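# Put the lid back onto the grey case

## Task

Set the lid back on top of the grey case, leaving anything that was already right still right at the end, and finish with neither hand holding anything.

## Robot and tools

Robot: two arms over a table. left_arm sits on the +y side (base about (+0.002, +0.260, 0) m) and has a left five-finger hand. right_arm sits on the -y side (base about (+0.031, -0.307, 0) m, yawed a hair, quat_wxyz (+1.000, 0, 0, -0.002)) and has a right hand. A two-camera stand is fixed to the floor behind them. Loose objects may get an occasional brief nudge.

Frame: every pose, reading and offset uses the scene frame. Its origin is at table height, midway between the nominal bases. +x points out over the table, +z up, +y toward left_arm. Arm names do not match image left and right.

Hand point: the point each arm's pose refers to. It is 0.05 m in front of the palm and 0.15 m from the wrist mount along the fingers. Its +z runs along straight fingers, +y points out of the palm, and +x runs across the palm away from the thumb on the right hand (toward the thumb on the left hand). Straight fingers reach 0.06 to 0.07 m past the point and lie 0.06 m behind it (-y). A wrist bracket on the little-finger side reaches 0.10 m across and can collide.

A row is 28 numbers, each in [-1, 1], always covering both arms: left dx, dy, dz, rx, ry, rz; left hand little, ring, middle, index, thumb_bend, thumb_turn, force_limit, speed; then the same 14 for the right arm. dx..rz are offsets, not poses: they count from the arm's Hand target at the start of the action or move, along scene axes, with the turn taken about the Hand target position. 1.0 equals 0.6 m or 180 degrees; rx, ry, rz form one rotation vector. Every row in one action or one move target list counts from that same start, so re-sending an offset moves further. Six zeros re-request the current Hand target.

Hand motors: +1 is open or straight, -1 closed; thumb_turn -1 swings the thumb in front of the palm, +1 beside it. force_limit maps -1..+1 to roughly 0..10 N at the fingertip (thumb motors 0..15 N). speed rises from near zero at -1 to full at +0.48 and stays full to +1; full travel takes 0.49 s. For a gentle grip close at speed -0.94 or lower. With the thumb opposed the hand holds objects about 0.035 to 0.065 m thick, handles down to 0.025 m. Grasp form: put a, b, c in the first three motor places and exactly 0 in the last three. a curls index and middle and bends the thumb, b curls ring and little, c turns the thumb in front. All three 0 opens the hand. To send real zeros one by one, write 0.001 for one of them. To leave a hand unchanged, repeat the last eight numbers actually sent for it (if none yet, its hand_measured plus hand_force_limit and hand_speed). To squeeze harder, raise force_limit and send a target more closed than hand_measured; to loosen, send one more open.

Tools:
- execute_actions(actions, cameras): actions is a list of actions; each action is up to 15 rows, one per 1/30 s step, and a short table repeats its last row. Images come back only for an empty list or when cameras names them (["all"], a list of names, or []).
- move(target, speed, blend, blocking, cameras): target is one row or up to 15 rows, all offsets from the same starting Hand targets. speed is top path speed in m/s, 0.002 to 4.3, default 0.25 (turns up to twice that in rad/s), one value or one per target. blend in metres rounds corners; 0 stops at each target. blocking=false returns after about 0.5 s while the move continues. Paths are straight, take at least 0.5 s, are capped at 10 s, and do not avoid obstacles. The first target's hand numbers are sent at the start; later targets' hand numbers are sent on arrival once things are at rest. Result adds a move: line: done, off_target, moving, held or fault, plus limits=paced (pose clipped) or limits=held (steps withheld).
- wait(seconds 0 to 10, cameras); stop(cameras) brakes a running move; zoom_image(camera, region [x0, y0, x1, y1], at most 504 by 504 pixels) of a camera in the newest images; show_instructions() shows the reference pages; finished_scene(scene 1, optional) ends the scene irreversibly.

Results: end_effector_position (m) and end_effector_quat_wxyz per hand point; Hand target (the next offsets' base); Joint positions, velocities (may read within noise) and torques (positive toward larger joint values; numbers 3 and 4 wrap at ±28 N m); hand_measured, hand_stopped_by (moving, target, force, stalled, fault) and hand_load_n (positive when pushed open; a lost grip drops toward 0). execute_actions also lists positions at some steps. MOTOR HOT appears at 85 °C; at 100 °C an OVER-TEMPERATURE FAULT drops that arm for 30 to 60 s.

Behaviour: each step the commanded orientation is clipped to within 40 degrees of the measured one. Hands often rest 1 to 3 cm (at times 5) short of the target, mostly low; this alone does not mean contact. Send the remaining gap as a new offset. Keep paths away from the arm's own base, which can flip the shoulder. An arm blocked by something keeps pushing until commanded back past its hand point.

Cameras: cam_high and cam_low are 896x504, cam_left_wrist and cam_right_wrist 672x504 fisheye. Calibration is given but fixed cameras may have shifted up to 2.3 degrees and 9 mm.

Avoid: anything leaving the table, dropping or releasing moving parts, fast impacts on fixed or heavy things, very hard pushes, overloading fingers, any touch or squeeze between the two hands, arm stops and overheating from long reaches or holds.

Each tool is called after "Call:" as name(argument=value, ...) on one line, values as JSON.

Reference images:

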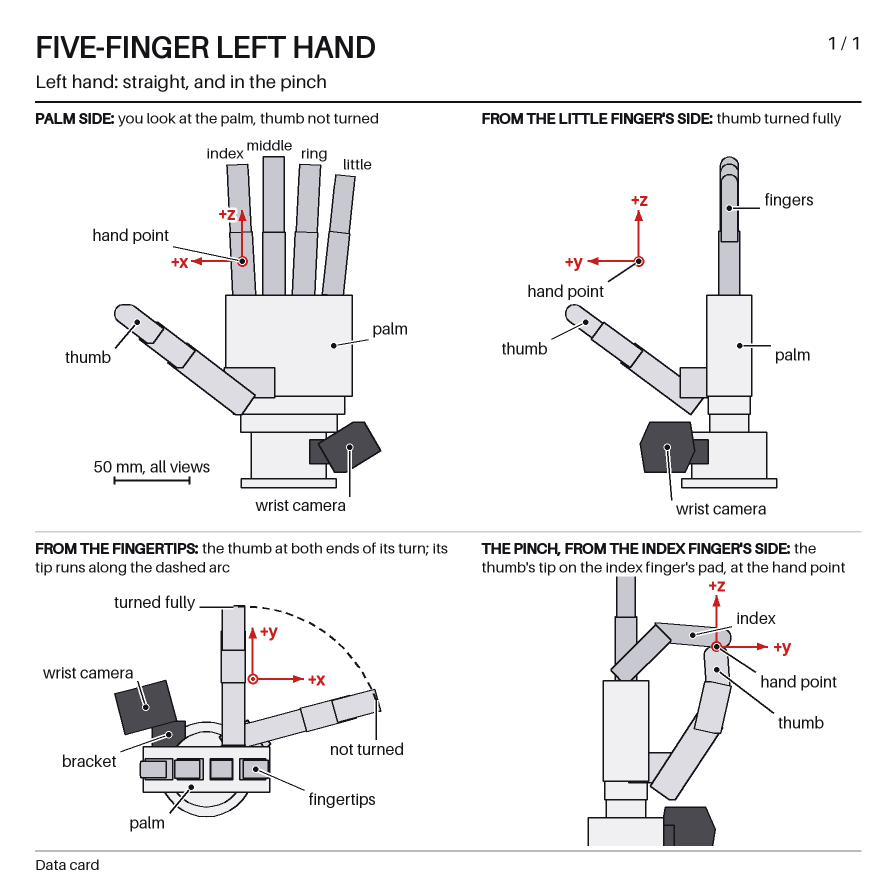

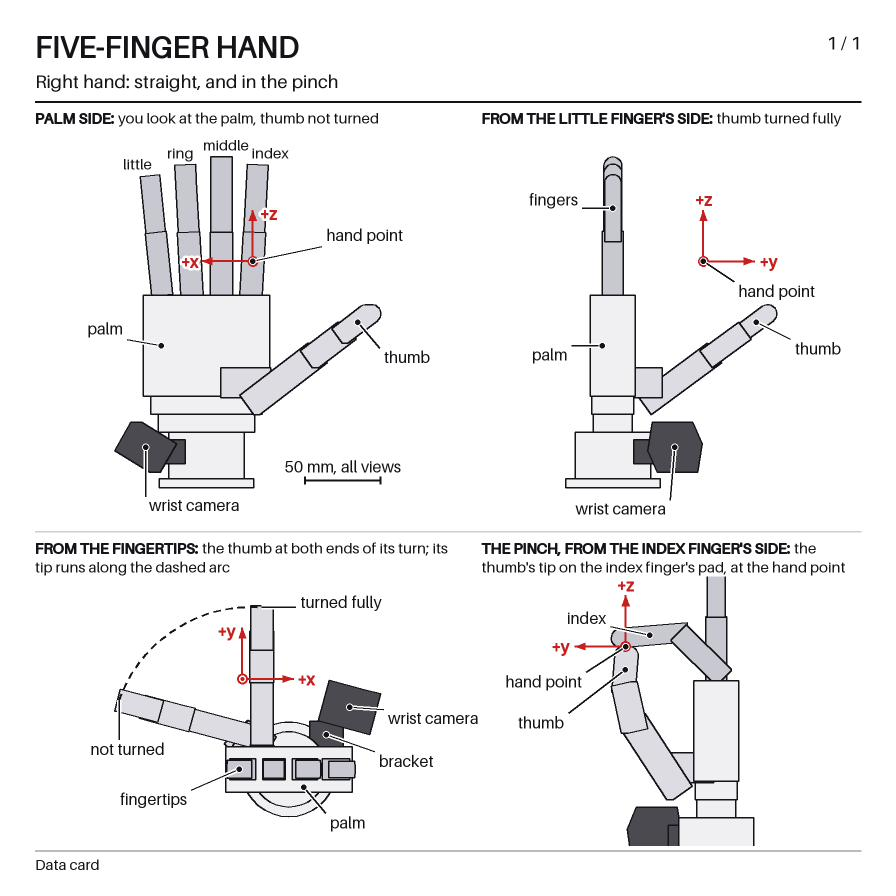

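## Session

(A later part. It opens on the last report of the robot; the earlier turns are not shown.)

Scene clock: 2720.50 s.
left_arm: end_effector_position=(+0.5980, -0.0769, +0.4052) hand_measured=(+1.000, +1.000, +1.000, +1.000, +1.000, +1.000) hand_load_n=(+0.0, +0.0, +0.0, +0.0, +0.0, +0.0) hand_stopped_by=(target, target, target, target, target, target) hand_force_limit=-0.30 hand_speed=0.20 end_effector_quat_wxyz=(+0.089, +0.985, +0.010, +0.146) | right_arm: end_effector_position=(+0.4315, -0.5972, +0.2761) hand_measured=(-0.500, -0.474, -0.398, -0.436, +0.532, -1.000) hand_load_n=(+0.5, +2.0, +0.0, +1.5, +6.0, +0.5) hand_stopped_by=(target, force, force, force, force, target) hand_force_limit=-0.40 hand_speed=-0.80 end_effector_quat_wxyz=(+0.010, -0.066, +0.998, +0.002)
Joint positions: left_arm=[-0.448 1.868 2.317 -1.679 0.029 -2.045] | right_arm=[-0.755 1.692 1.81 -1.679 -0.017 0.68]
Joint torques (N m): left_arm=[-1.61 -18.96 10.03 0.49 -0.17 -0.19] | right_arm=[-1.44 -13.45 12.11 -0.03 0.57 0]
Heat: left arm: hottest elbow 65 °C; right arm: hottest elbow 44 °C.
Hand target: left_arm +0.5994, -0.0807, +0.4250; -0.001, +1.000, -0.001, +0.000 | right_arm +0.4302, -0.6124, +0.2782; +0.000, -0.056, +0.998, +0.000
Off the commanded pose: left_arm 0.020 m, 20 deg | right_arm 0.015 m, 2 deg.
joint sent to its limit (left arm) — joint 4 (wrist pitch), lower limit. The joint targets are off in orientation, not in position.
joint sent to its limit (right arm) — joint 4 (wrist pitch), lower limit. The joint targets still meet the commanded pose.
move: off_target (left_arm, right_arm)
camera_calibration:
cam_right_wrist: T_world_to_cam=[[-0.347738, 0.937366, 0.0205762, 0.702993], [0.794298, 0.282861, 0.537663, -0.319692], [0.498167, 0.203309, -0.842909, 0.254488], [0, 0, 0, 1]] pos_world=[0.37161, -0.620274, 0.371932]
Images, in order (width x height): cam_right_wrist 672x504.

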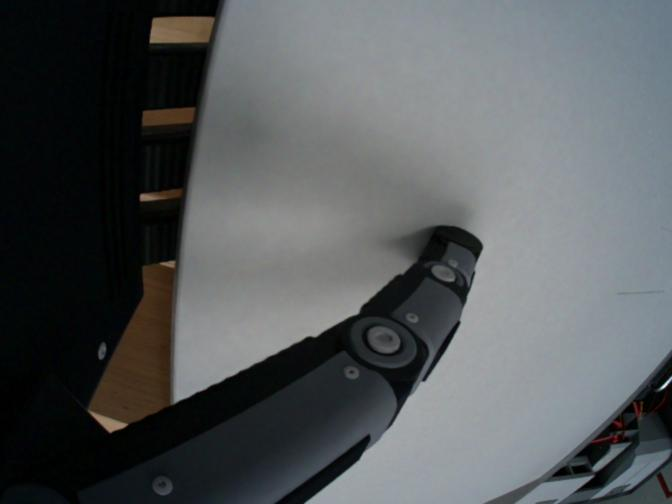

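Call:
move(target=[0,0,0,0,0,0,0,0,0,0,0,0,-0.3,0.2,0,-0.06,0,0,0,0,-0.5,-0.5,-0.5,-0.5,0.53,-1,-0.4,-0.8], speed=0.06, cameras=["cam_low","cam_right_wrist"])

Scene clock: 2727.57 s.
left_arm: end_effector_position=(+0.5980, -0.0769, +0.4052) hand_measured=(+1.000, +1.000, +1.000, +1.000, +1.000, +1.000) hand_load_n=(+0.0, +0.5, +0.0, +0.0, +0.0, +0.0) hand_stopped_by=(target, target, target, target, target, target) hand_force_limit=-0.30 hand_speed=0.20 end_effector_quat_wxyz=(+0.089, +0.985, +0.010, +0.146) | right_arm: end_effector_position=(+0.4363, -0.6209, +0.2643) hand_measured=(-0.500, -0.472, -0.398, -0.436, +0.536, -1.000) hand_load_n=(+0.0, +7.0, +0.0, +2.5, +15.5, -1.5) hand_stopped_by=(target, force, force, force, force, target) hand_force_limit=-0.40 hand_speed=-0.80 end_effector_quat_wxyz=(+0.009, -0.073, +0.997, +0.008)
Joint positions: left_arm=[-0.448 1.868 2.317 -1.679 0.029 -2.045] | right_arm=[-0.783 1.756 1.863 -1.679 -0.025 0.638]
Joint torques (N m): left_arm=[-1.08 -18.55 10.18 0.44 -0.19 -0.16] | right_arm=[-2.84 -15.33 14.19 -0.08 0.77 -0.03]
Heat: left arm: hottest elbow 65 °C; right arm: hottest elbow 45 °C.
Hand target: left_arm +0.5994, -0.0807, +0.4250; -0.001, +1.000, -0.001, +0.000 | right_arm +0.4302, -0.6485, +0.2781; +0.000, -0.056, +0.998, +0.000
Off the commanded pose: left_arm 0.020 m, 20 deg | right_arm 0.031 m, 2 deg.
joint sent to its limit (left arm) — joint 4 (wrist pitch), lower limit. The joint targets are off in orientation, not in position.
joint sent to its limit (right arm) — joint 4 (wrist pitch), lower limit. The joint targets still meet the commanded pose.
move: off_target (left_arm, right_arm)
camera_calibration:
cam_right_wrist: T_world_to_cam=[[-0.361258, 0.93186, 0.0336122, 0.726185], [0.791546, 0.287409, 0.539306, -0.306902], [0.492897, 0.221434, -0.841439, 0.260162], [0, 0, 0, 1]] pos_world=[0.377035, -0.646105, 0.360016]
Images, in order (width x height): cam_low 896x504, cam_right_wrist 672x504.

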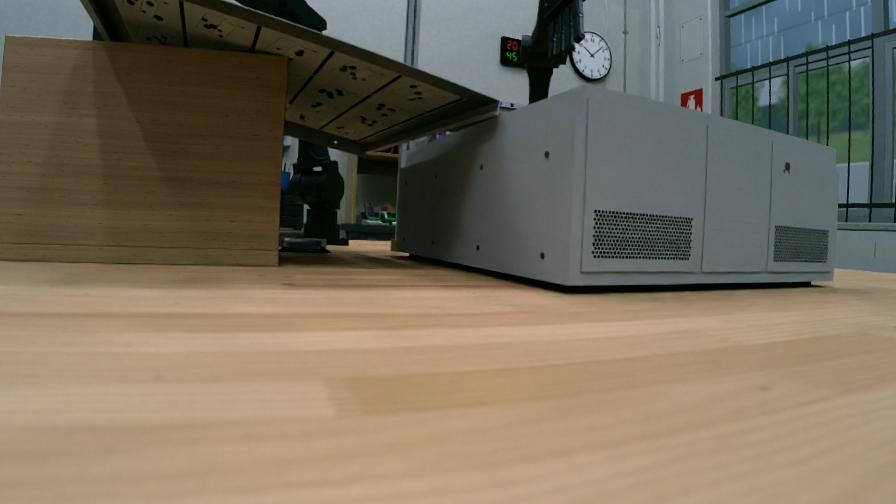

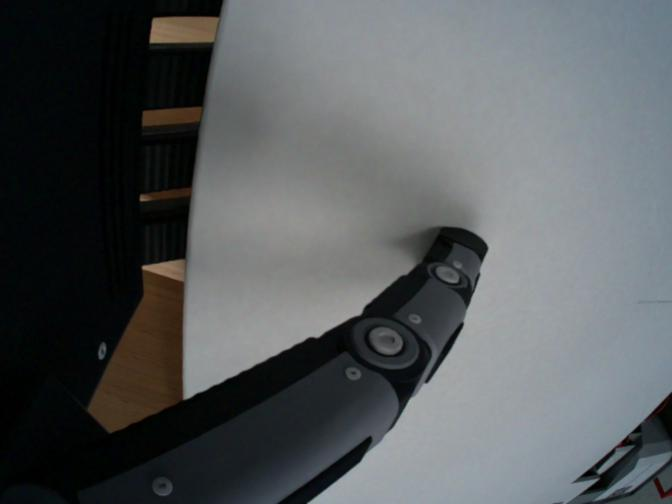

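Call:
move(target=[0,0,0,0,0,0,0,0,0,0,0,0,-0.3,0.2,0,0.045,0,0,0,0,-0.5,-0.5,-0.5,-0.5,0.57,-1,-0.4,-0.8], speed=0.06, cameras=["cam_low","cam_high"])

Call:
zoom_image(camera="cam_low", region=[340, 60, 560, 240])

Call:
zoom_image(camera="cam_high", region=[150, 30, 580, 340])

Scene clock: 2740.73 s.
left_arm: end_effector_position=(+0.5980, -0.0769, +0.4052) hand_measured=(+1.000, +1.000, +1.000, +1.000, +1.000, +1.000) hand_load_n=(+0.0, +0.0, +0.0, +0.0, +0.0, +0.0) hand_stopped_by=(target, target, target, target, target, target) hand_force_limit=-0.30 hand_speed=0.20 end_effector_quat_wxyz=(+0.089, +0.985, +0.010, +0.146) | right_arm: end_effector_position=(+0.4342, -0.6203, +0.2673) hand_measured=(-0.500, -0.474, -0.398, -0.436, +0.572, -1.000) hand_load_n=(+0.0, +3.5, +0.0, +0.0, +4.5, -1.0) hand_stopped_by=(target, force, force, force, force, target) hand_force_limit=-0.40 hand_speed=-0.80 end_effector_quat_wxyz=(+0.007, -0.063, +0.998, +0.004)
Joint positions: left_arm=[-0.448 1.868 2.317 -1.679 0.029 -2.045] | right_arm=[-0.783 1.744 1.856 -1.679 -0.016 0.658]
Joint torques (N m): left_arm=[-1.61 -18.73 10.24 0.31 -0.12 -0.2] | right_arm=[-0.32 -17.61 9.69 -0.08 0.47 0.11]
Heat: left arm: hottest elbow 65 °C; right arm: hottest elbow 47 °C.
Hand target: left_arm +0.5994, -0.0807, +0.4250; -0.001, +1.000, -0.001, +0.000 | right_arm +0.4302, -0.6215, +0.2782; +0.000, -0.056, +0.998, +0.000
Off the commanded pose: left_arm 0.020 m, 20 deg | right_arm 0.012 m, 1 deg.
joint sent to its limit (left arm) — joint 4 (wrist pitch), lower limit. The joint targets are off in orientation, not in position.
joint sent to its limit (right arm) — joint 4 (wrist pitch), lower limit. The joint targets still meet the commanded pose.
move: off_target (left_arm, right_arm)
Images, in order (width x height): cam_high 896x504, cam_low 896x504.

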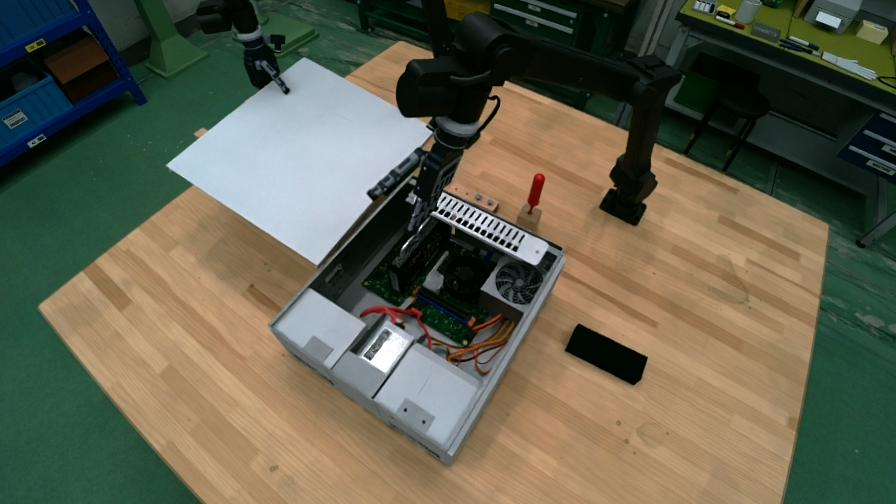

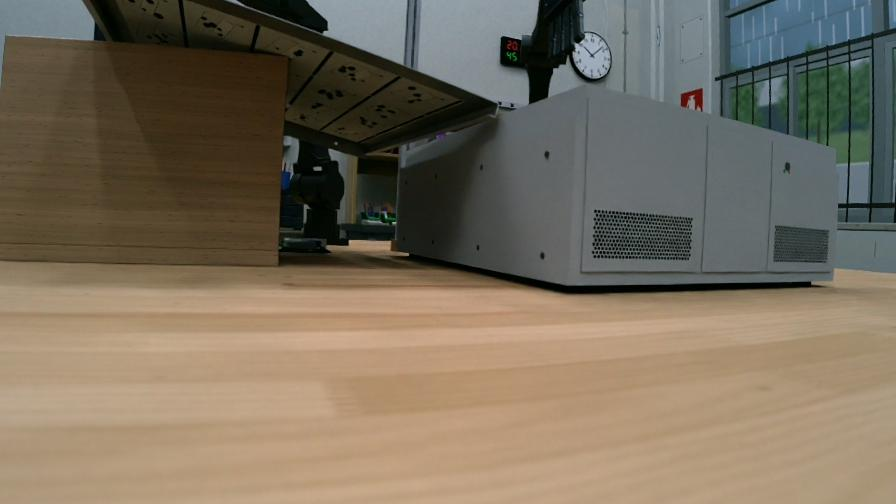

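Scaled by 2.291 from the camera's 896x504 image, which has a finer 1280x720 frame.

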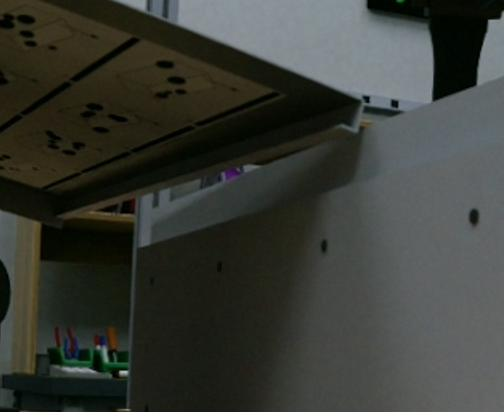

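Scaled by 1.172 from the camera's 896x504 image, which has a finer 1280x720 frame.

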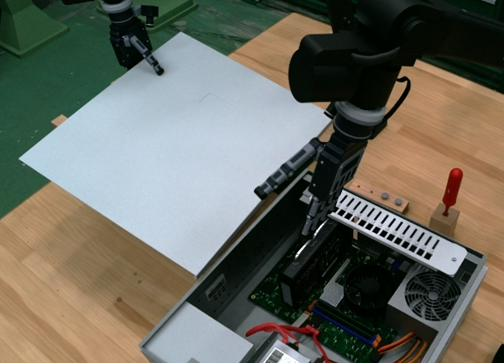

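Call:
move(target=[0,0,0,0,0,0,0,0,0,0,0,0,-0.3,0.2,0,0,-0.04,0,0,0,-0.5,-0.5,-0.5,-0.5,0.57,-1,-0.4,-0.8], speed=0.06, cameras=["cam_low","cam_right_wrist"])

Call:
zoom_image(camera="cam_low", region=[340, 60, 560, 240])

Scene clock: 2760.83 s.
left_arm: end_effector_position=(+0.5980, -0.0769, +0.4052) hand_measured=(+1.000, +1.000, +1.000, +1.000, +1.000, +1.000) hand_load_n=(+0.0, +0.0, +0.0, +0.0, +0.0, +0.0) hand_stopped_by=(target, target, target, target, target, target) hand_force_limit=-0.30 hand_speed=0.20 end_effector_quat_wxyz=(+0.089, +0.985, +0.010, +0.146) | right_arm: end_effector_position=(+0.4313, -0.6179, +0.2528) hand_measured=(-0.500, -0.472, -0.398, -0.436, +0.574, -1.000) hand_load_n=(+0.5, +13.0, +0.0, +0.0, +9.0, -1.0) hand_stopped_by=(target, force, force, force, force, target) hand_force_limit=-0.40 hand_speed=-0.80 end_effector_quat_wxyz=(+0.000, -0.061, +0.998, +0.010)
Joint positions: left_arm=[-0.448 1.868 2.317 -1.679 0.029 -2.045] | right_arm=[-0.783 1.744 1.817 -1.659 -0.014 0.662]
Joint torques (N m): left_arm=[-0.85 -18.67 10.18 0.44 -0.15 -0.16] | right_arm=[-0.21 -16.5 8.98 0.59 0.54 0.07]
Heat: left arm: hottest elbow 65 °C; right arm: hottest elbow 46 °C.
Hand target: left_arm +0.5994, -0.0807, +0.4250; -0.001, +1.000, -0.001, +0.000 | right_arm +0.4302, -0.6215, +0.2541; +0.000, -0.056, +0.998, +0.000
Off the commanded pose: left_arm 0.020 m, 20 deg | right_arm 0.004 m, 1 deg.
joint sent to its limit (left arm) — joint 4 (wrist pitch), lower limit. The joint targets are off in orientation, not in position.
move: off_target (left_arm)
camera_calibration:
cam_right_wrist: T_world_to_cam=[[-0.338468, 0.940014, 0.0425736, 0.714997], [0.807971, 0.267138, 0.525186, -0.313543], [0.482309, 0.212157, -0.849922, 0.253215], [0, 0, 0, 1]] pos_world=[0.373209, -0.642069, 0.349441]
Images, in order (width x height): cam_low 896x504, cam_right_wrist 672x504.

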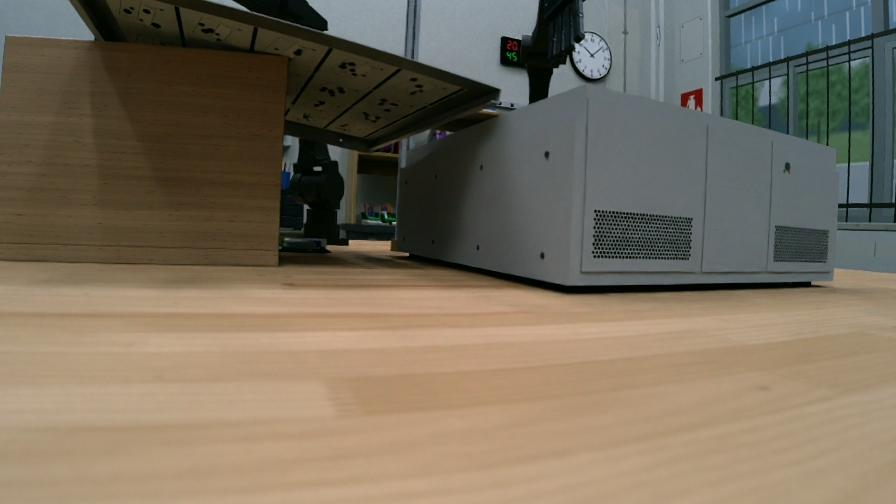

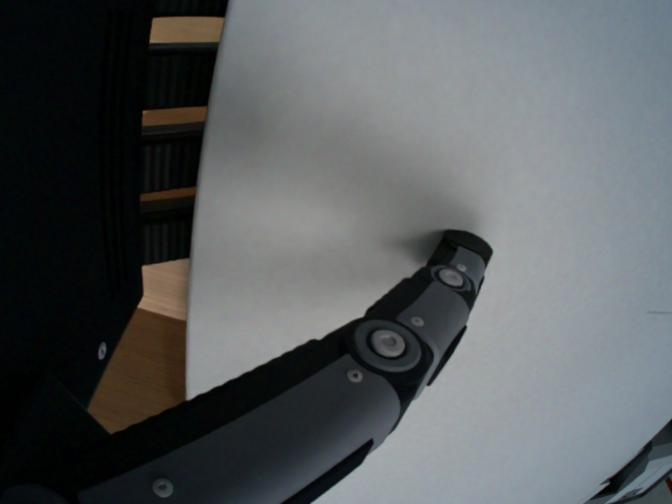

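Scaled by 2.291 from the camera's 896x504 image, which has a finer 1280x720 frame.

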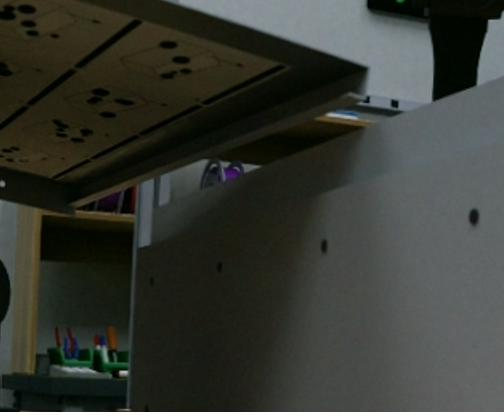

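Call:
move(target=[0,0,0,0,0,0,0,0,0,0,0,0,-0.3,0.2,0,0,-0.017,0,0,0,-0.4,-0.4,-0.38,-0.4,0.6,-1,-0.4,-0.8], speed=0.06, cameras=["cam_low","cam_right_wrist"])

Call:
zoom_image(camera="cam_low", region=[340, 60, 560, 240])

Scene clock: 2774.80 s.
left_arm: end_effector_position=(+0.5980, -0.0769, +0.4052) hand_measured=(+1.000, +1.000, +1.000, +1.000, +1.000, +1.000) hand_load_n=(+0.0, +0.0, +0.0, +0.0, +0.0, +0.0) hand_stopped_by=(target, target, target, target, target, target) hand_force_limit=-0.30 hand_speed=0.20 end_effector_quat_wxyz=(+0.089, +0.985, +0.010, +0.146) | right_arm: end_effector_position=(+0.4301, -0.6178, +0.2427) hand_measured=(-0.400, -0.400, -0.380, -0.400, +0.602, -1.000) hand_load_n=(+2.0, +0.5, +0.0, +1.5, +5.5, -1.5) hand_stopped_by=(target, target, target, target, force, target) hand_force_limit=-0.40 hand_speed=-0.80 end_effector_quat_wxyz=(-0.004, -0.058, +0.998, +0.011)
Joint positions: left_arm=[-0.448 1.868 2.317 -1.679 0.029 -2.045] | right_arm=[-0.783 1.743 1.79 -1.64 -0.008 0.669]
Joint torques (N m): left_arm=[-1.03 -19.14 10.29 0.47 -0.18 -0.12] | right_arm=[-0.32 -16.62 8.75 0.92 0.32 -0.01]
Heat: left arm: hottest elbow 65 °C; right arm: hottest elbow 45 °C.
Hand target: left_arm +0.5994, -0.0807, +0.4250; -0.001, +1.000, -0.001, +0.000 | right_arm +0.4301, -0.6214, +0.2440; +0.000, -0.056, +0.998, +0.000
Off the commanded pose: left_arm 0.020 m, 20 deg | right_arm 0.004 m, 1 deg.
joint sent to its limit (left arm) — joint 4 (wrist pitch), lower limit. The joint targets are off in orientation, not in position.
move: off_target (left_arm)
camera_calibration:
cam_right_wrist: T_world_to_cam=[[-0.330986, 0.94249, 0.0464931, 0.712314], [0.814549, 0.260486, 0.518321, -0.312595], [0.476401, 0.209428, -0.853921, 0.247033], [0, 0, 0, 1]] pos_world=[0.372703, -0.641658, 0.339853]
Images, in order (width x height): cam_low 896x504, cam_right_wrist 672x504.

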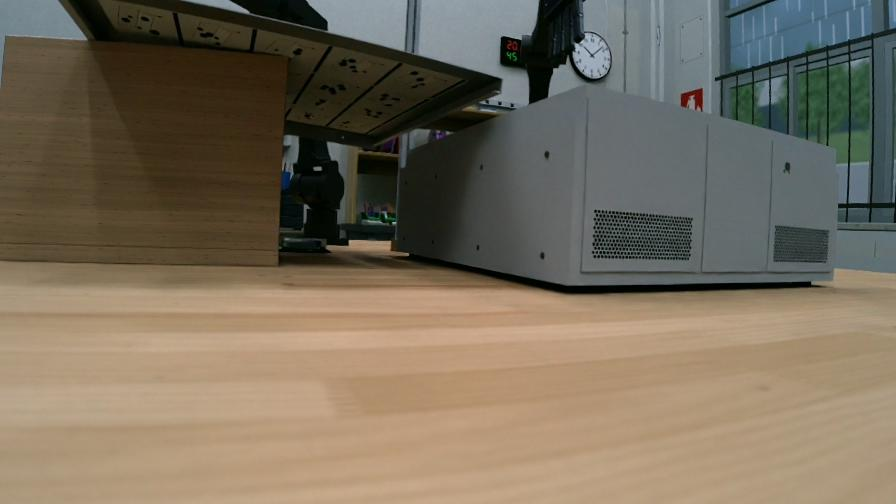

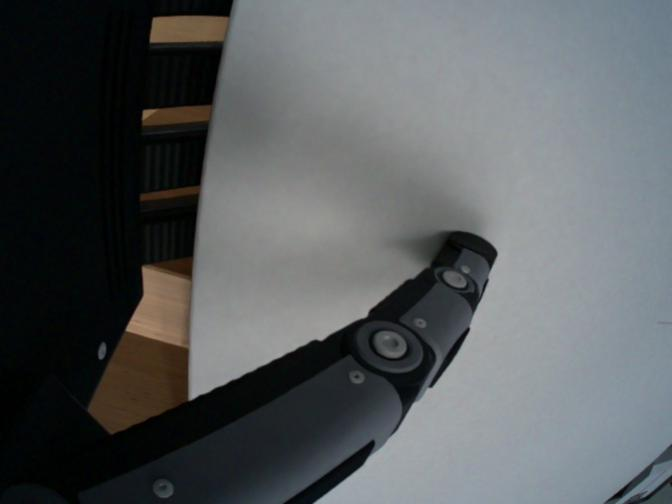

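Scaled by 2.291 from the camera's 896x504 image, which has a finer 1280x720 frame.

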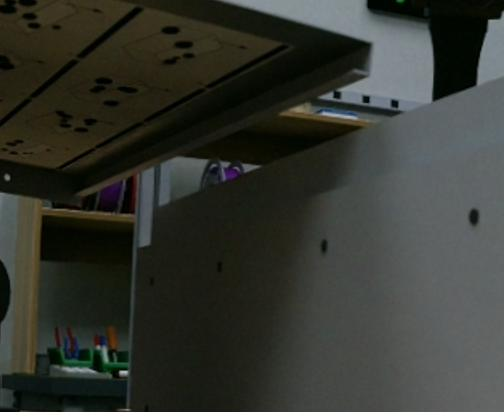

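Call:
move(target=[0,0,0,0,0,0,0,0,0,0,0,0,-0.3,0.2,0,0.085,0,0,0,0,-0.4,-0.4,-0.38,-0.4,0.6,-1,-0.4,-0.8], speed=0.06, cameras=["cam_low","cam_high"])

Call:
zoom_image(camera="cam_low", region=[340, 60, 560, 240])

Call:
zoom_image(camera="cam_high", region=[150, 30, 580, 340])

Scene clock: 2795.30 s.
left_arm: end_effector_position=(+0.5980, -0.0769, +0.4052) hand_measured=(+1.000, +1.000, +1.000, +1.000, +1.000, +1.000) hand_load_n=(+0.0, +0.0, +0.0, +0.0, +0.0, +0.0) hand_stopped_by=(target, target, target, target, target, target) hand_force_limit=-0.30 hand_speed=0.20 end_effector_quat_wxyz=(+0.089, +0.985, +0.010, +0.146) | right_arm: end_effector_position=(+0.4241, -0.5767, +0.2438) hand_measured=(-0.400, -0.400, -0.380, -0.400, +0.602, -1.000) hand_load_n=(+0.5, +0.0, +0.0, +0.5, +2.0, +0.5) hand_stopped_by=(target, target, target, target, force, target) hand_force_limit=-0.40 hand_speed=-0.80 end_effector_quat_wxyz=(-0.003, -0.051, +0.999, +0.005)
Joint positions: left_arm=[-0.448 1.868 2.317 -1.679 0.029 -2.045] | right_arm=[-0.731 1.644 1.666 -1.605 -0.003 0.734]
Joint torques (N m): left_arm=[-1.08 -19.02 10.09 0.46 -0.2 -0.14] | right_arm=[1.14 -14.8 8.77 0.64 0.09 0.07]
Heat: left arm: hottest elbow 65 °C; right arm: hottest elbow 45 °C.
Hand target: left_arm +0.5994, -0.0807, +0.4250; -0.001, +1.000, -0.001, +0.000 | right_arm +0.4301, -0.5704, +0.2438; -0.001, -0.056, +0.998, +0.000
Off the commanded pose: left_arm 0.020 m, 20 deg | right_arm 0.009 m, 1 deg.
joint sent to its limit (left arm) — joint 4 (wrist pitch), lower limit. The joint targets are off in orientation, not in position.
move: off_target (left_arm)
Images, in order (width x height): cam_high 896x504, cam_low 896x504.

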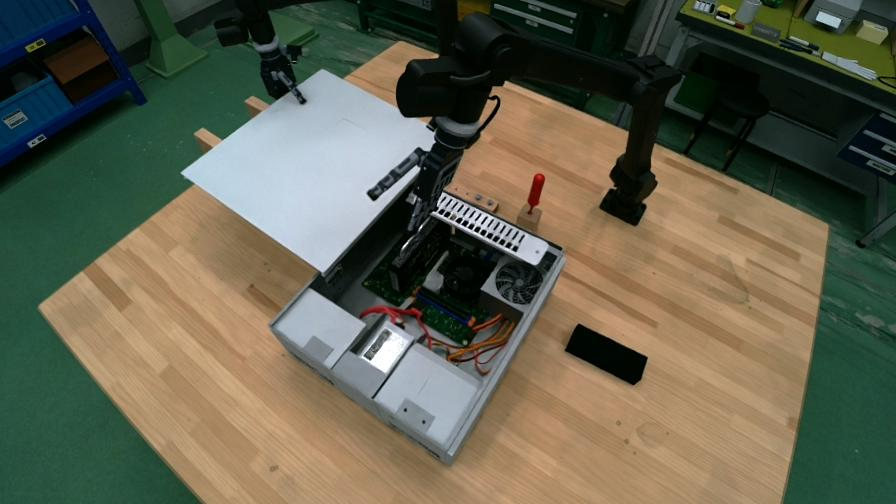

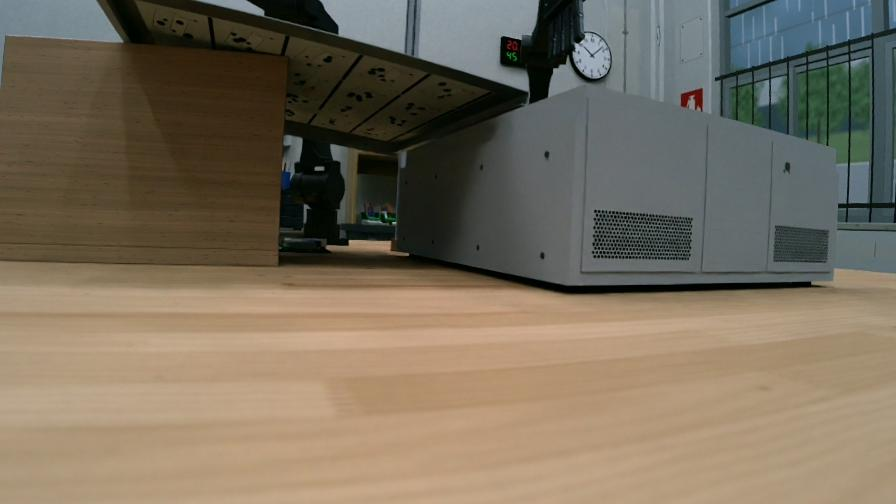

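Scaled by 2.291 from the camera's 896x504 image, which has a finer 1280x720 frame.

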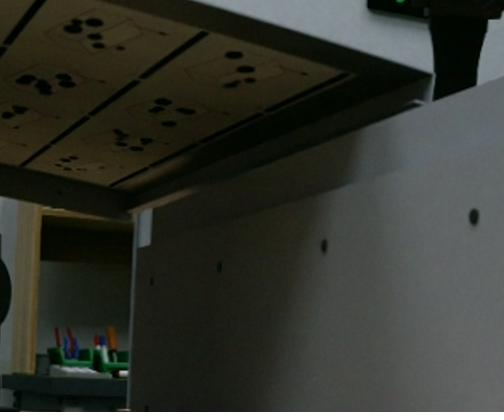

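Scaled by 1.172 from the camera's 896x504 image, which has a finer 1280x720 frame.

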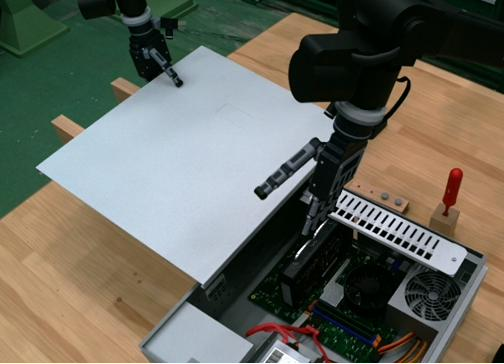

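Call:
zoom_image(camera="cam_high", region=[260, 180, 580, 470])

Scaled by 1.575 from the camera's 896x504 image, which has a finer 1280x720 frame.

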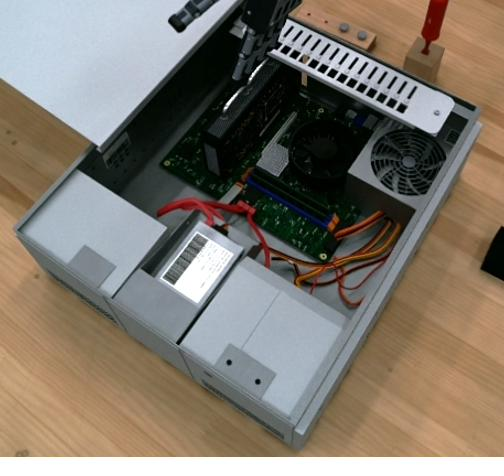

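Call:
move(target=[0,0,0,0,0,0,0,0,0,0,0,0,-0.3,0.2,0,0,0.05,0,0,0,-0.4,-0.4,-0.38,-0.4,0.6,-1,-0.4,-0.8], speed=0.05, cameras=["cam_low","cam_high"])

Call:
zoom_image(camera="cam_low", region=[340, 60, 560, 240])

Scene clock: 2879.93 s.
left_arm: end_effector_position=(+0.5980, -0.0769, +0.4052) hand_measured=(+1.000, +1.000, +1.000, +1.000, +1.000, +1.000) hand_load_n=(+0.0, +0.0, +0.0, +0.0, +0.0, +0.0) hand_stopped_by=(target, target, target, target, target, target) hand_force_limit=-0.30 hand_speed=0.20 end_effector_quat_wxyz=(+0.089, +0.985, +0.010, +0.146) | right_arm: end_effector_position=(+0.4191, -0.5691, +0.2534) hand_measured=(-0.400, -0.400, -0.380, -0.400, +0.602, -1.000) hand_load_n=(+0.5, +0.0, +0.5, +0.5, +0.0, +0.0) hand_stopped_by=(target, target, target, target, force, target) hand_force_limit=-0.40 hand_speed=-0.80 end_effector_quat_wxyz=(-0.015, -0.052, +0.998, +0.016)
Joint positions: left_arm=[-0.448 1.868 2.317 -1.679 0.029 -2.045] | right_arm=[-0.726 1.644 1.689 -1.659 -0.002 0.736]
Joint torques (N m): left_arm=[-1.03 -19.31 10.17 0.59 -0.18 -0.16] | right_arm=[0.85 -14.51 14.11 -0.5 0.05 0.04]
Heat: left arm: hottest elbow 65 °C; right arm: hottest elbow 44 °C.
Hand target: left_arm +0.5994, -0.0807, +0.4250; -0.001, +1.000, -0.001, +0.000 | right_arm +0.4301, -0.5705, +0.2738; -0.001, -0.056, +0.998, +0.000
Off the commanded pose: left_arm 0.020 m, 20 deg | right_arm 0.023 m, 3 deg.
joint sent to its limit (left arm) — joint 4 (wrist pitch), lower limit. The joint targets are off in orientation, not in position.
move: off_target (left_arm, right_arm)
Images, in order (width x height): cam_high 896x504, cam_low 896x504.

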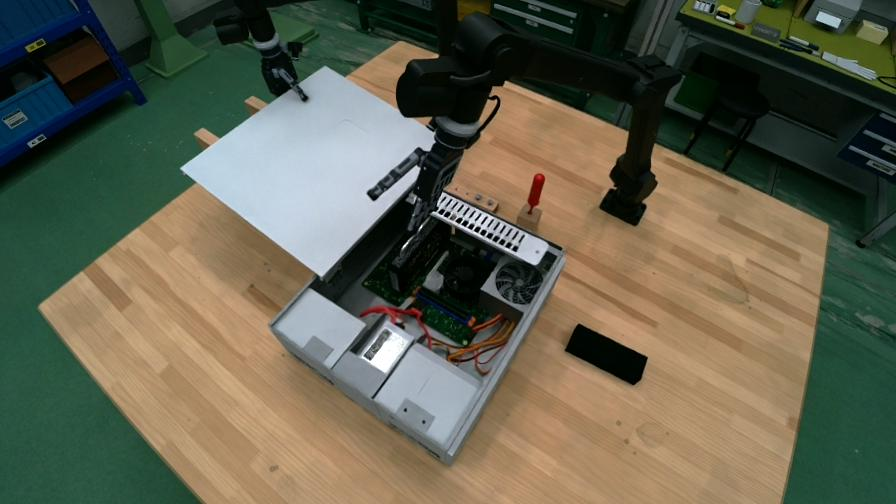

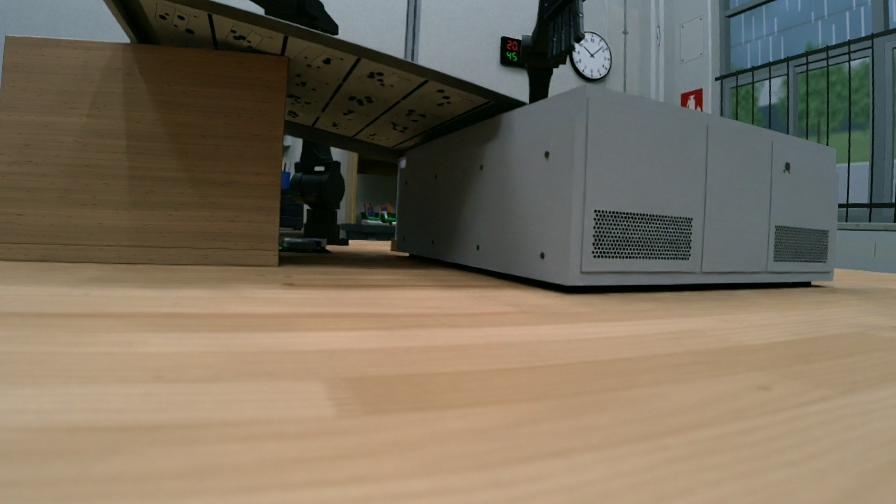

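Scaled by 2.291 from the camera's 896x504 image, which has a finer 1280x720 frame.

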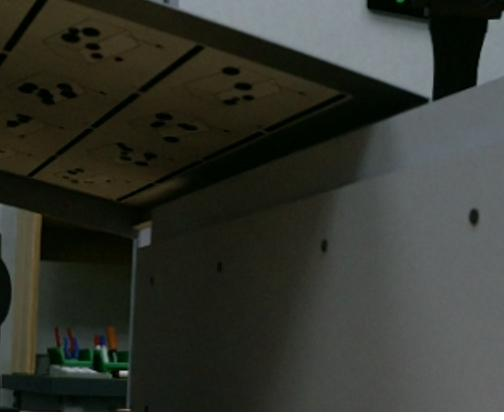

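Call:
move(target=[[0,0,0,0,0,0,0,0,0,0,0,0,-0.3,0.2,0,0,0,0,0,0,1,1,1,1,1,-1,-0.4,-0.4],[0,0,0,0,0,0,0,0,0,0,0,0,-0.3,0.2,0,-0.17,0,0,0,0,1,1,1,1,1,-1,-0.4,-0.4],[0,0,0,0,0,0,0,0,0,0,0,0,-0.3,0.2,0,-0.17,0.25,0,0,0,1,1,1,1,1,-1,-0.4,-0.4]], speed=0.12, cameras=["cam_low","cam_high"])

Scene clock: 2906.17 s.
left_arm: end_effector_position=(+0.5980, -0.0769, +0.4052) hand_measured=(+1.000, +1.000, +1.000, +1.000, +1.000, +1.000) hand_load_n=(+0.0, +0.0, +0.0, +0.0, +0.0, +0.0) hand_stopped_by=(target, target, target, target, target, target) hand_force_limit=-0.30 hand_speed=0.20 end_effector_quat_wxyz=(+0.089, +0.985, +0.010, +0.146) | right_arm: end_effector_position=(+0.4347, -0.6660, +0.3997) hand_measured=(+1.000, +1.000, +1.000, +1.000, +1.000, -1.000) hand_load_n=(+0.5, +0.0, +0.0, +0.0, +0.0, +0.0) hand_stopped_by=(target, target, target, target, target, target) hand_force_limit=-0.40 hand_speed=-0.40 end_effector_quat_wxyz=(+0.122, -0.049, +0.985, -0.113)
Joint positions: left_arm=[-0.448 1.868 2.317 -1.679 0.029 -2.045] | right_arm=[-0.853 1.684 2.12 -1.676 -0.051 0.624]
Joint torques (N m): left_arm=[-0.97 -18.61 10.17 0.36 -0.18 -0.17] | right_arm=[-1.2 -15.68 13.35 0.59 -0.21 0.05]
Heat: left arm: hottest elbow 65 °C; right arm: hottest elbow 47 °C.
Hand target: left_arm +0.5994, -0.0807, +0.4250; -0.001, +1.000, -0.001, +0.000 | right_arm +0.4301, -0.6724, +0.4240; +0.000, -0.056, +0.998, +0.000
Off the commanded pose: left_arm 0.020 m, 20 deg | right_arm 0.025 m, 19 deg.
joint sent to its limit (left arm) — joint 4 (wrist pitch), lower limit. The joint targets are off in orientation, not in position.
joint sent to its limit (right arm) — joint 4 (wrist pitch), lower limit. The joint targets are off in orientation, not in position.
move: off_target (left_arm, right_arm)
Images, in order (width x height): cam_high 896x504, cam_low 896x504.

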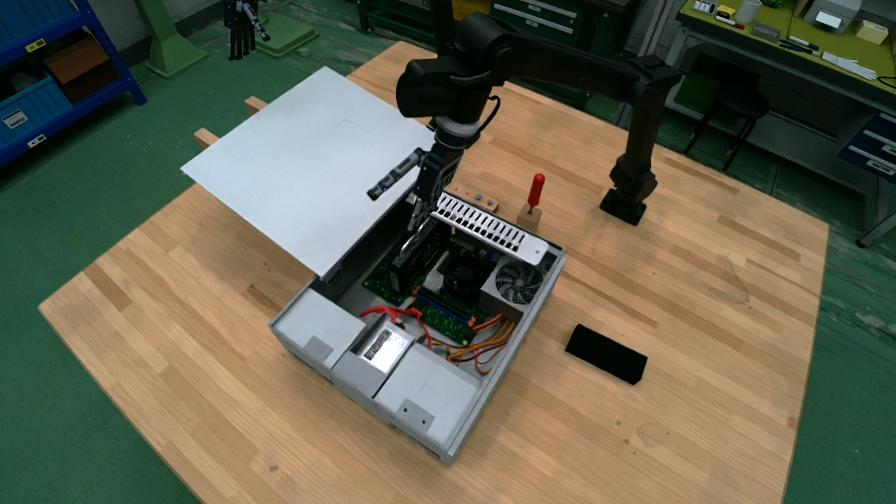

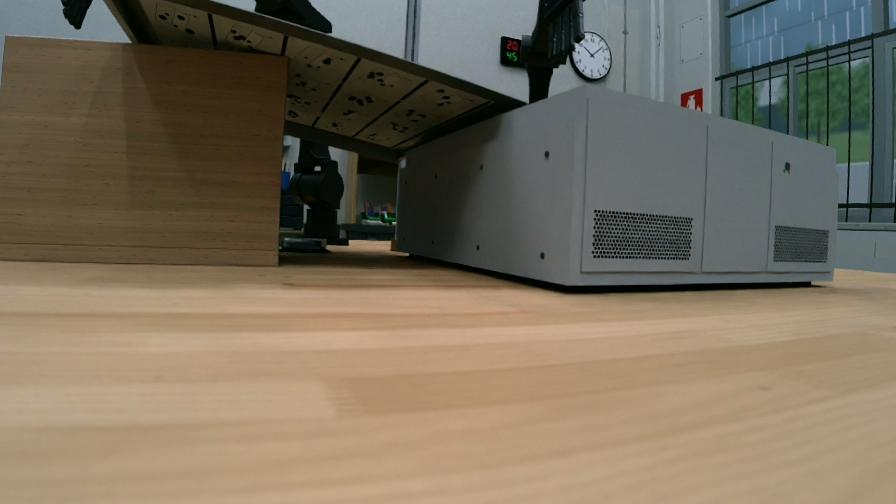

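Call:
zoom_image(camera="cam_high", region=[160, 40, 480, 300])

Scaled by 1.575 from the camera's 896x504 image, which has a finer 1280x720 frame.

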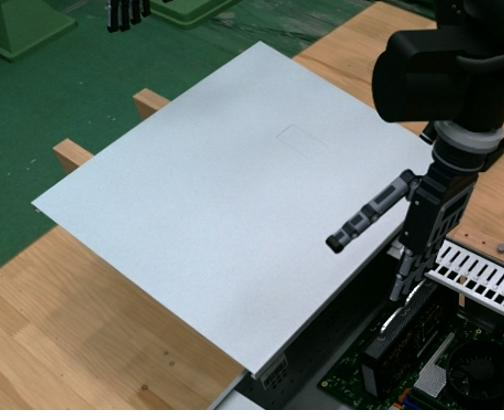

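Call:
move(target=[-0.3,0.217,0,0,0,-0.5,0,0,0,0,0,0,-0.3,0.2,-0.384,0.117,0,0,0,0.479,1,1,1,1,1,-1,-0.4,-0.4], speed=0.3, cameras=["cam_high"])

Scene clock: 3134.93 s.
left_arm: end_effector_position=(+0.4289, +0.0503, +0.4143) hand_measured=(+1.000, +1.000, +1.000, +1.000, +1.000, +1.000) hand_load_n=(+0.0, +0.0, +0.0, +0.0, +0.0, +0.0) hand_stopped_by=(target, target, target, target, target, target) hand_force_limit=-0.30 hand_speed=0.20 end_effector_quat_wxyz=(-0.049, +0.711, -0.681, +0.168) | right_arm: end_effector_position=(+0.1983, -0.6073, +0.4191) hand_measured=(+1.000, +1.000, +1.000, +1.000, +1.000, -1.000) hand_load_n=(+0.0, +0.0, +0.0, +0.0, +0.0, +0.0) hand_stopped_by=(target, target, target, target, target, target) hand_force_limit=-0.40 hand_speed=-0.40 end_effector_quat_wxyz=(+0.049, +0.701, -0.687, +0.184)
Joint positions: left_arm=[-0.328 1.545 2 -1.679 0.052 -0.38] | right_arm=[-0.945 1.229 1.716 -1.676 0.032 -0.976]
Joint torques (N m): left_arm=[-1.61 -15.56 7.12 0.49 -0.24 -0.02] | right_arm=[1.03 -7.94 9.39 0.72 0.16 -0.19]
Heat: left arm: hottest elbow 66 °C; right arm: hottest elbow 48 °C.
Hand target: left_arm +0.4194, +0.0494, +0.4251; -0.001, +0.707, -0.708, +0.000 | right_arm +0.1996, -0.6023, +0.4240; +0.000, +0.723, -0.691, +0.000
Off the commanded pose: left_arm 0.014 m, 20 deg | right_arm 0.007 m, 22 deg.
joint sent to its limit (left arm) — joint 4 (wrist pitch), lower limit. The joint targets are off in orientation, not in position.
joint sent to its limit (right arm) — joint 4 (wrist pitch), lower limit. The joint targets are off in orientation, not in position.
move: off_target (left_arm, right_arm)
Images, in order (width x height): cam_high 896x504.

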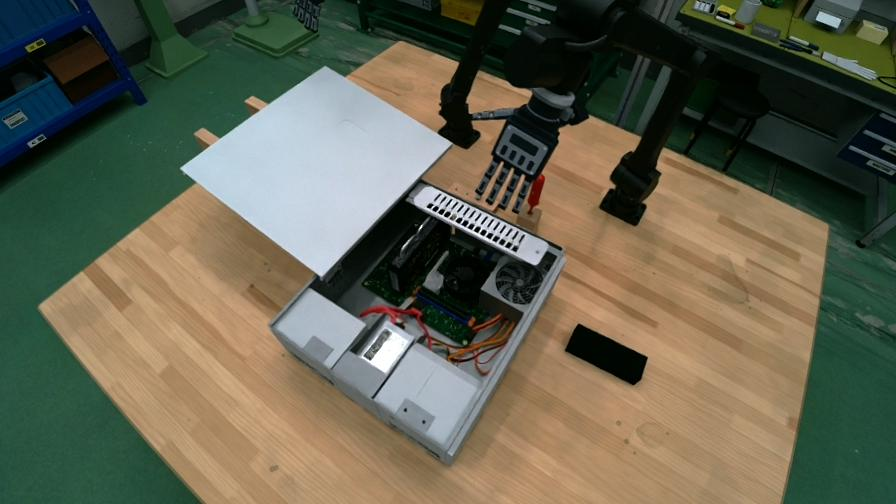

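Call:
zoom_image(camera="cam_high", region=[170, 50, 480, 290])

Scaled by 1.626 from the camera's 896x504 image, which has a finer 1280x720 frame.

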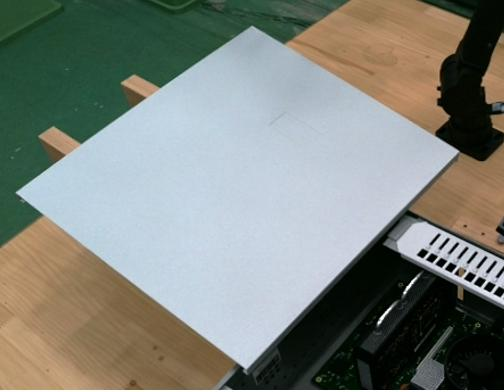

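Call:
move(target=[-0.283,-0.167,-0.033,0,0,-0.5,0,0,0,0,0,0,-0.3,0.2,-0.058,0.22,-0.157,0,0,0,1,1,1,1,1,-1,-0.4,-0.4], speed=0.3, cameras=["cam_high"])

Scene clock: 3171.23 s.
left_arm: end_effector_position=(+0.2569, -0.0551, +0.3946) hand_measured=(+1.000, +1.000, +1.000, +1.000, +1.000, +1.000) hand_load_n=(+0.0, +0.0, +0.0, +0.0, +0.0, +0.0) hand_stopped_by=(target, target, target, target, target, target) hand_force_limit=-0.30 hand_speed=0.20 end_effector_quat_wxyz=(+0.095, -0.008, +0.988, -0.123) | right_arm: end_effector_position=(+0.1642, -0.4763, +0.3256) hand_measured=(+1.000, +1.000, +1.000, +1.000, +1.000, -1.000) hand_load_n=(+0.0, +0.0, +0.0, +0.0, +0.0, +0.0) hand_stopped_by=(target, target, target, target, target, target) hand_force_limit=-0.40 hand_speed=-0.40 end_effector_quat_wxyz=(+0.012, +0.717, -0.688, +0.112)
Joint positions: left_arm=[-0.92 1.435 1.854 -1.679 -0.005 0.635] | right_arm=[-0.773 0.942 1.272 -1.676 0.022 -0.82]
Joint torques (N m): left_arm=[-1.38 -14.1 6.82 0.35 -0.23 -0.01] | right_arm=[0.91 -3.72 9.68 0.38 -0.09 0.11]
Heat: left arm: hottest elbow 65 °C; right arm: hottest elbow 47 °C.
Hand target: left_arm +0.2497, -0.0508, +0.4052; +0.000, +0.001, +1.000, -0.001 | right_arm +0.1648, -0.4702, +0.3298; +0.000, +0.723, -0.691, +0.000
Off the commanded pose: left_arm 0.014 m, 18 deg | right_arm 0.007 m, 13 deg.
joint sent to its limit (left arm) — joint 4 (wrist pitch), lower limit. The joint targets are off in orientation, not in position.
joint sent to its limit (right arm) — joint 4 (wrist pitch), lower limit. The joint targets are off in orientation, not in position.
move: off_target (left_arm, right_arm)
Images, in order (width x height): cam_high 896x504.

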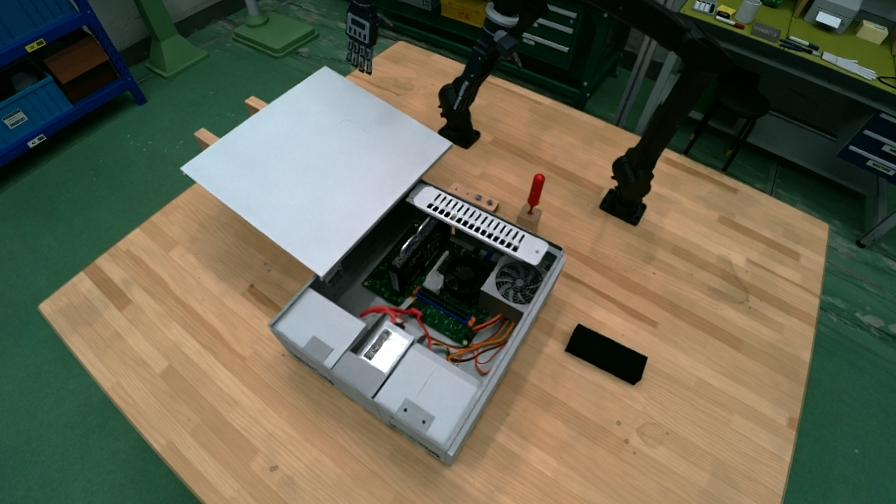

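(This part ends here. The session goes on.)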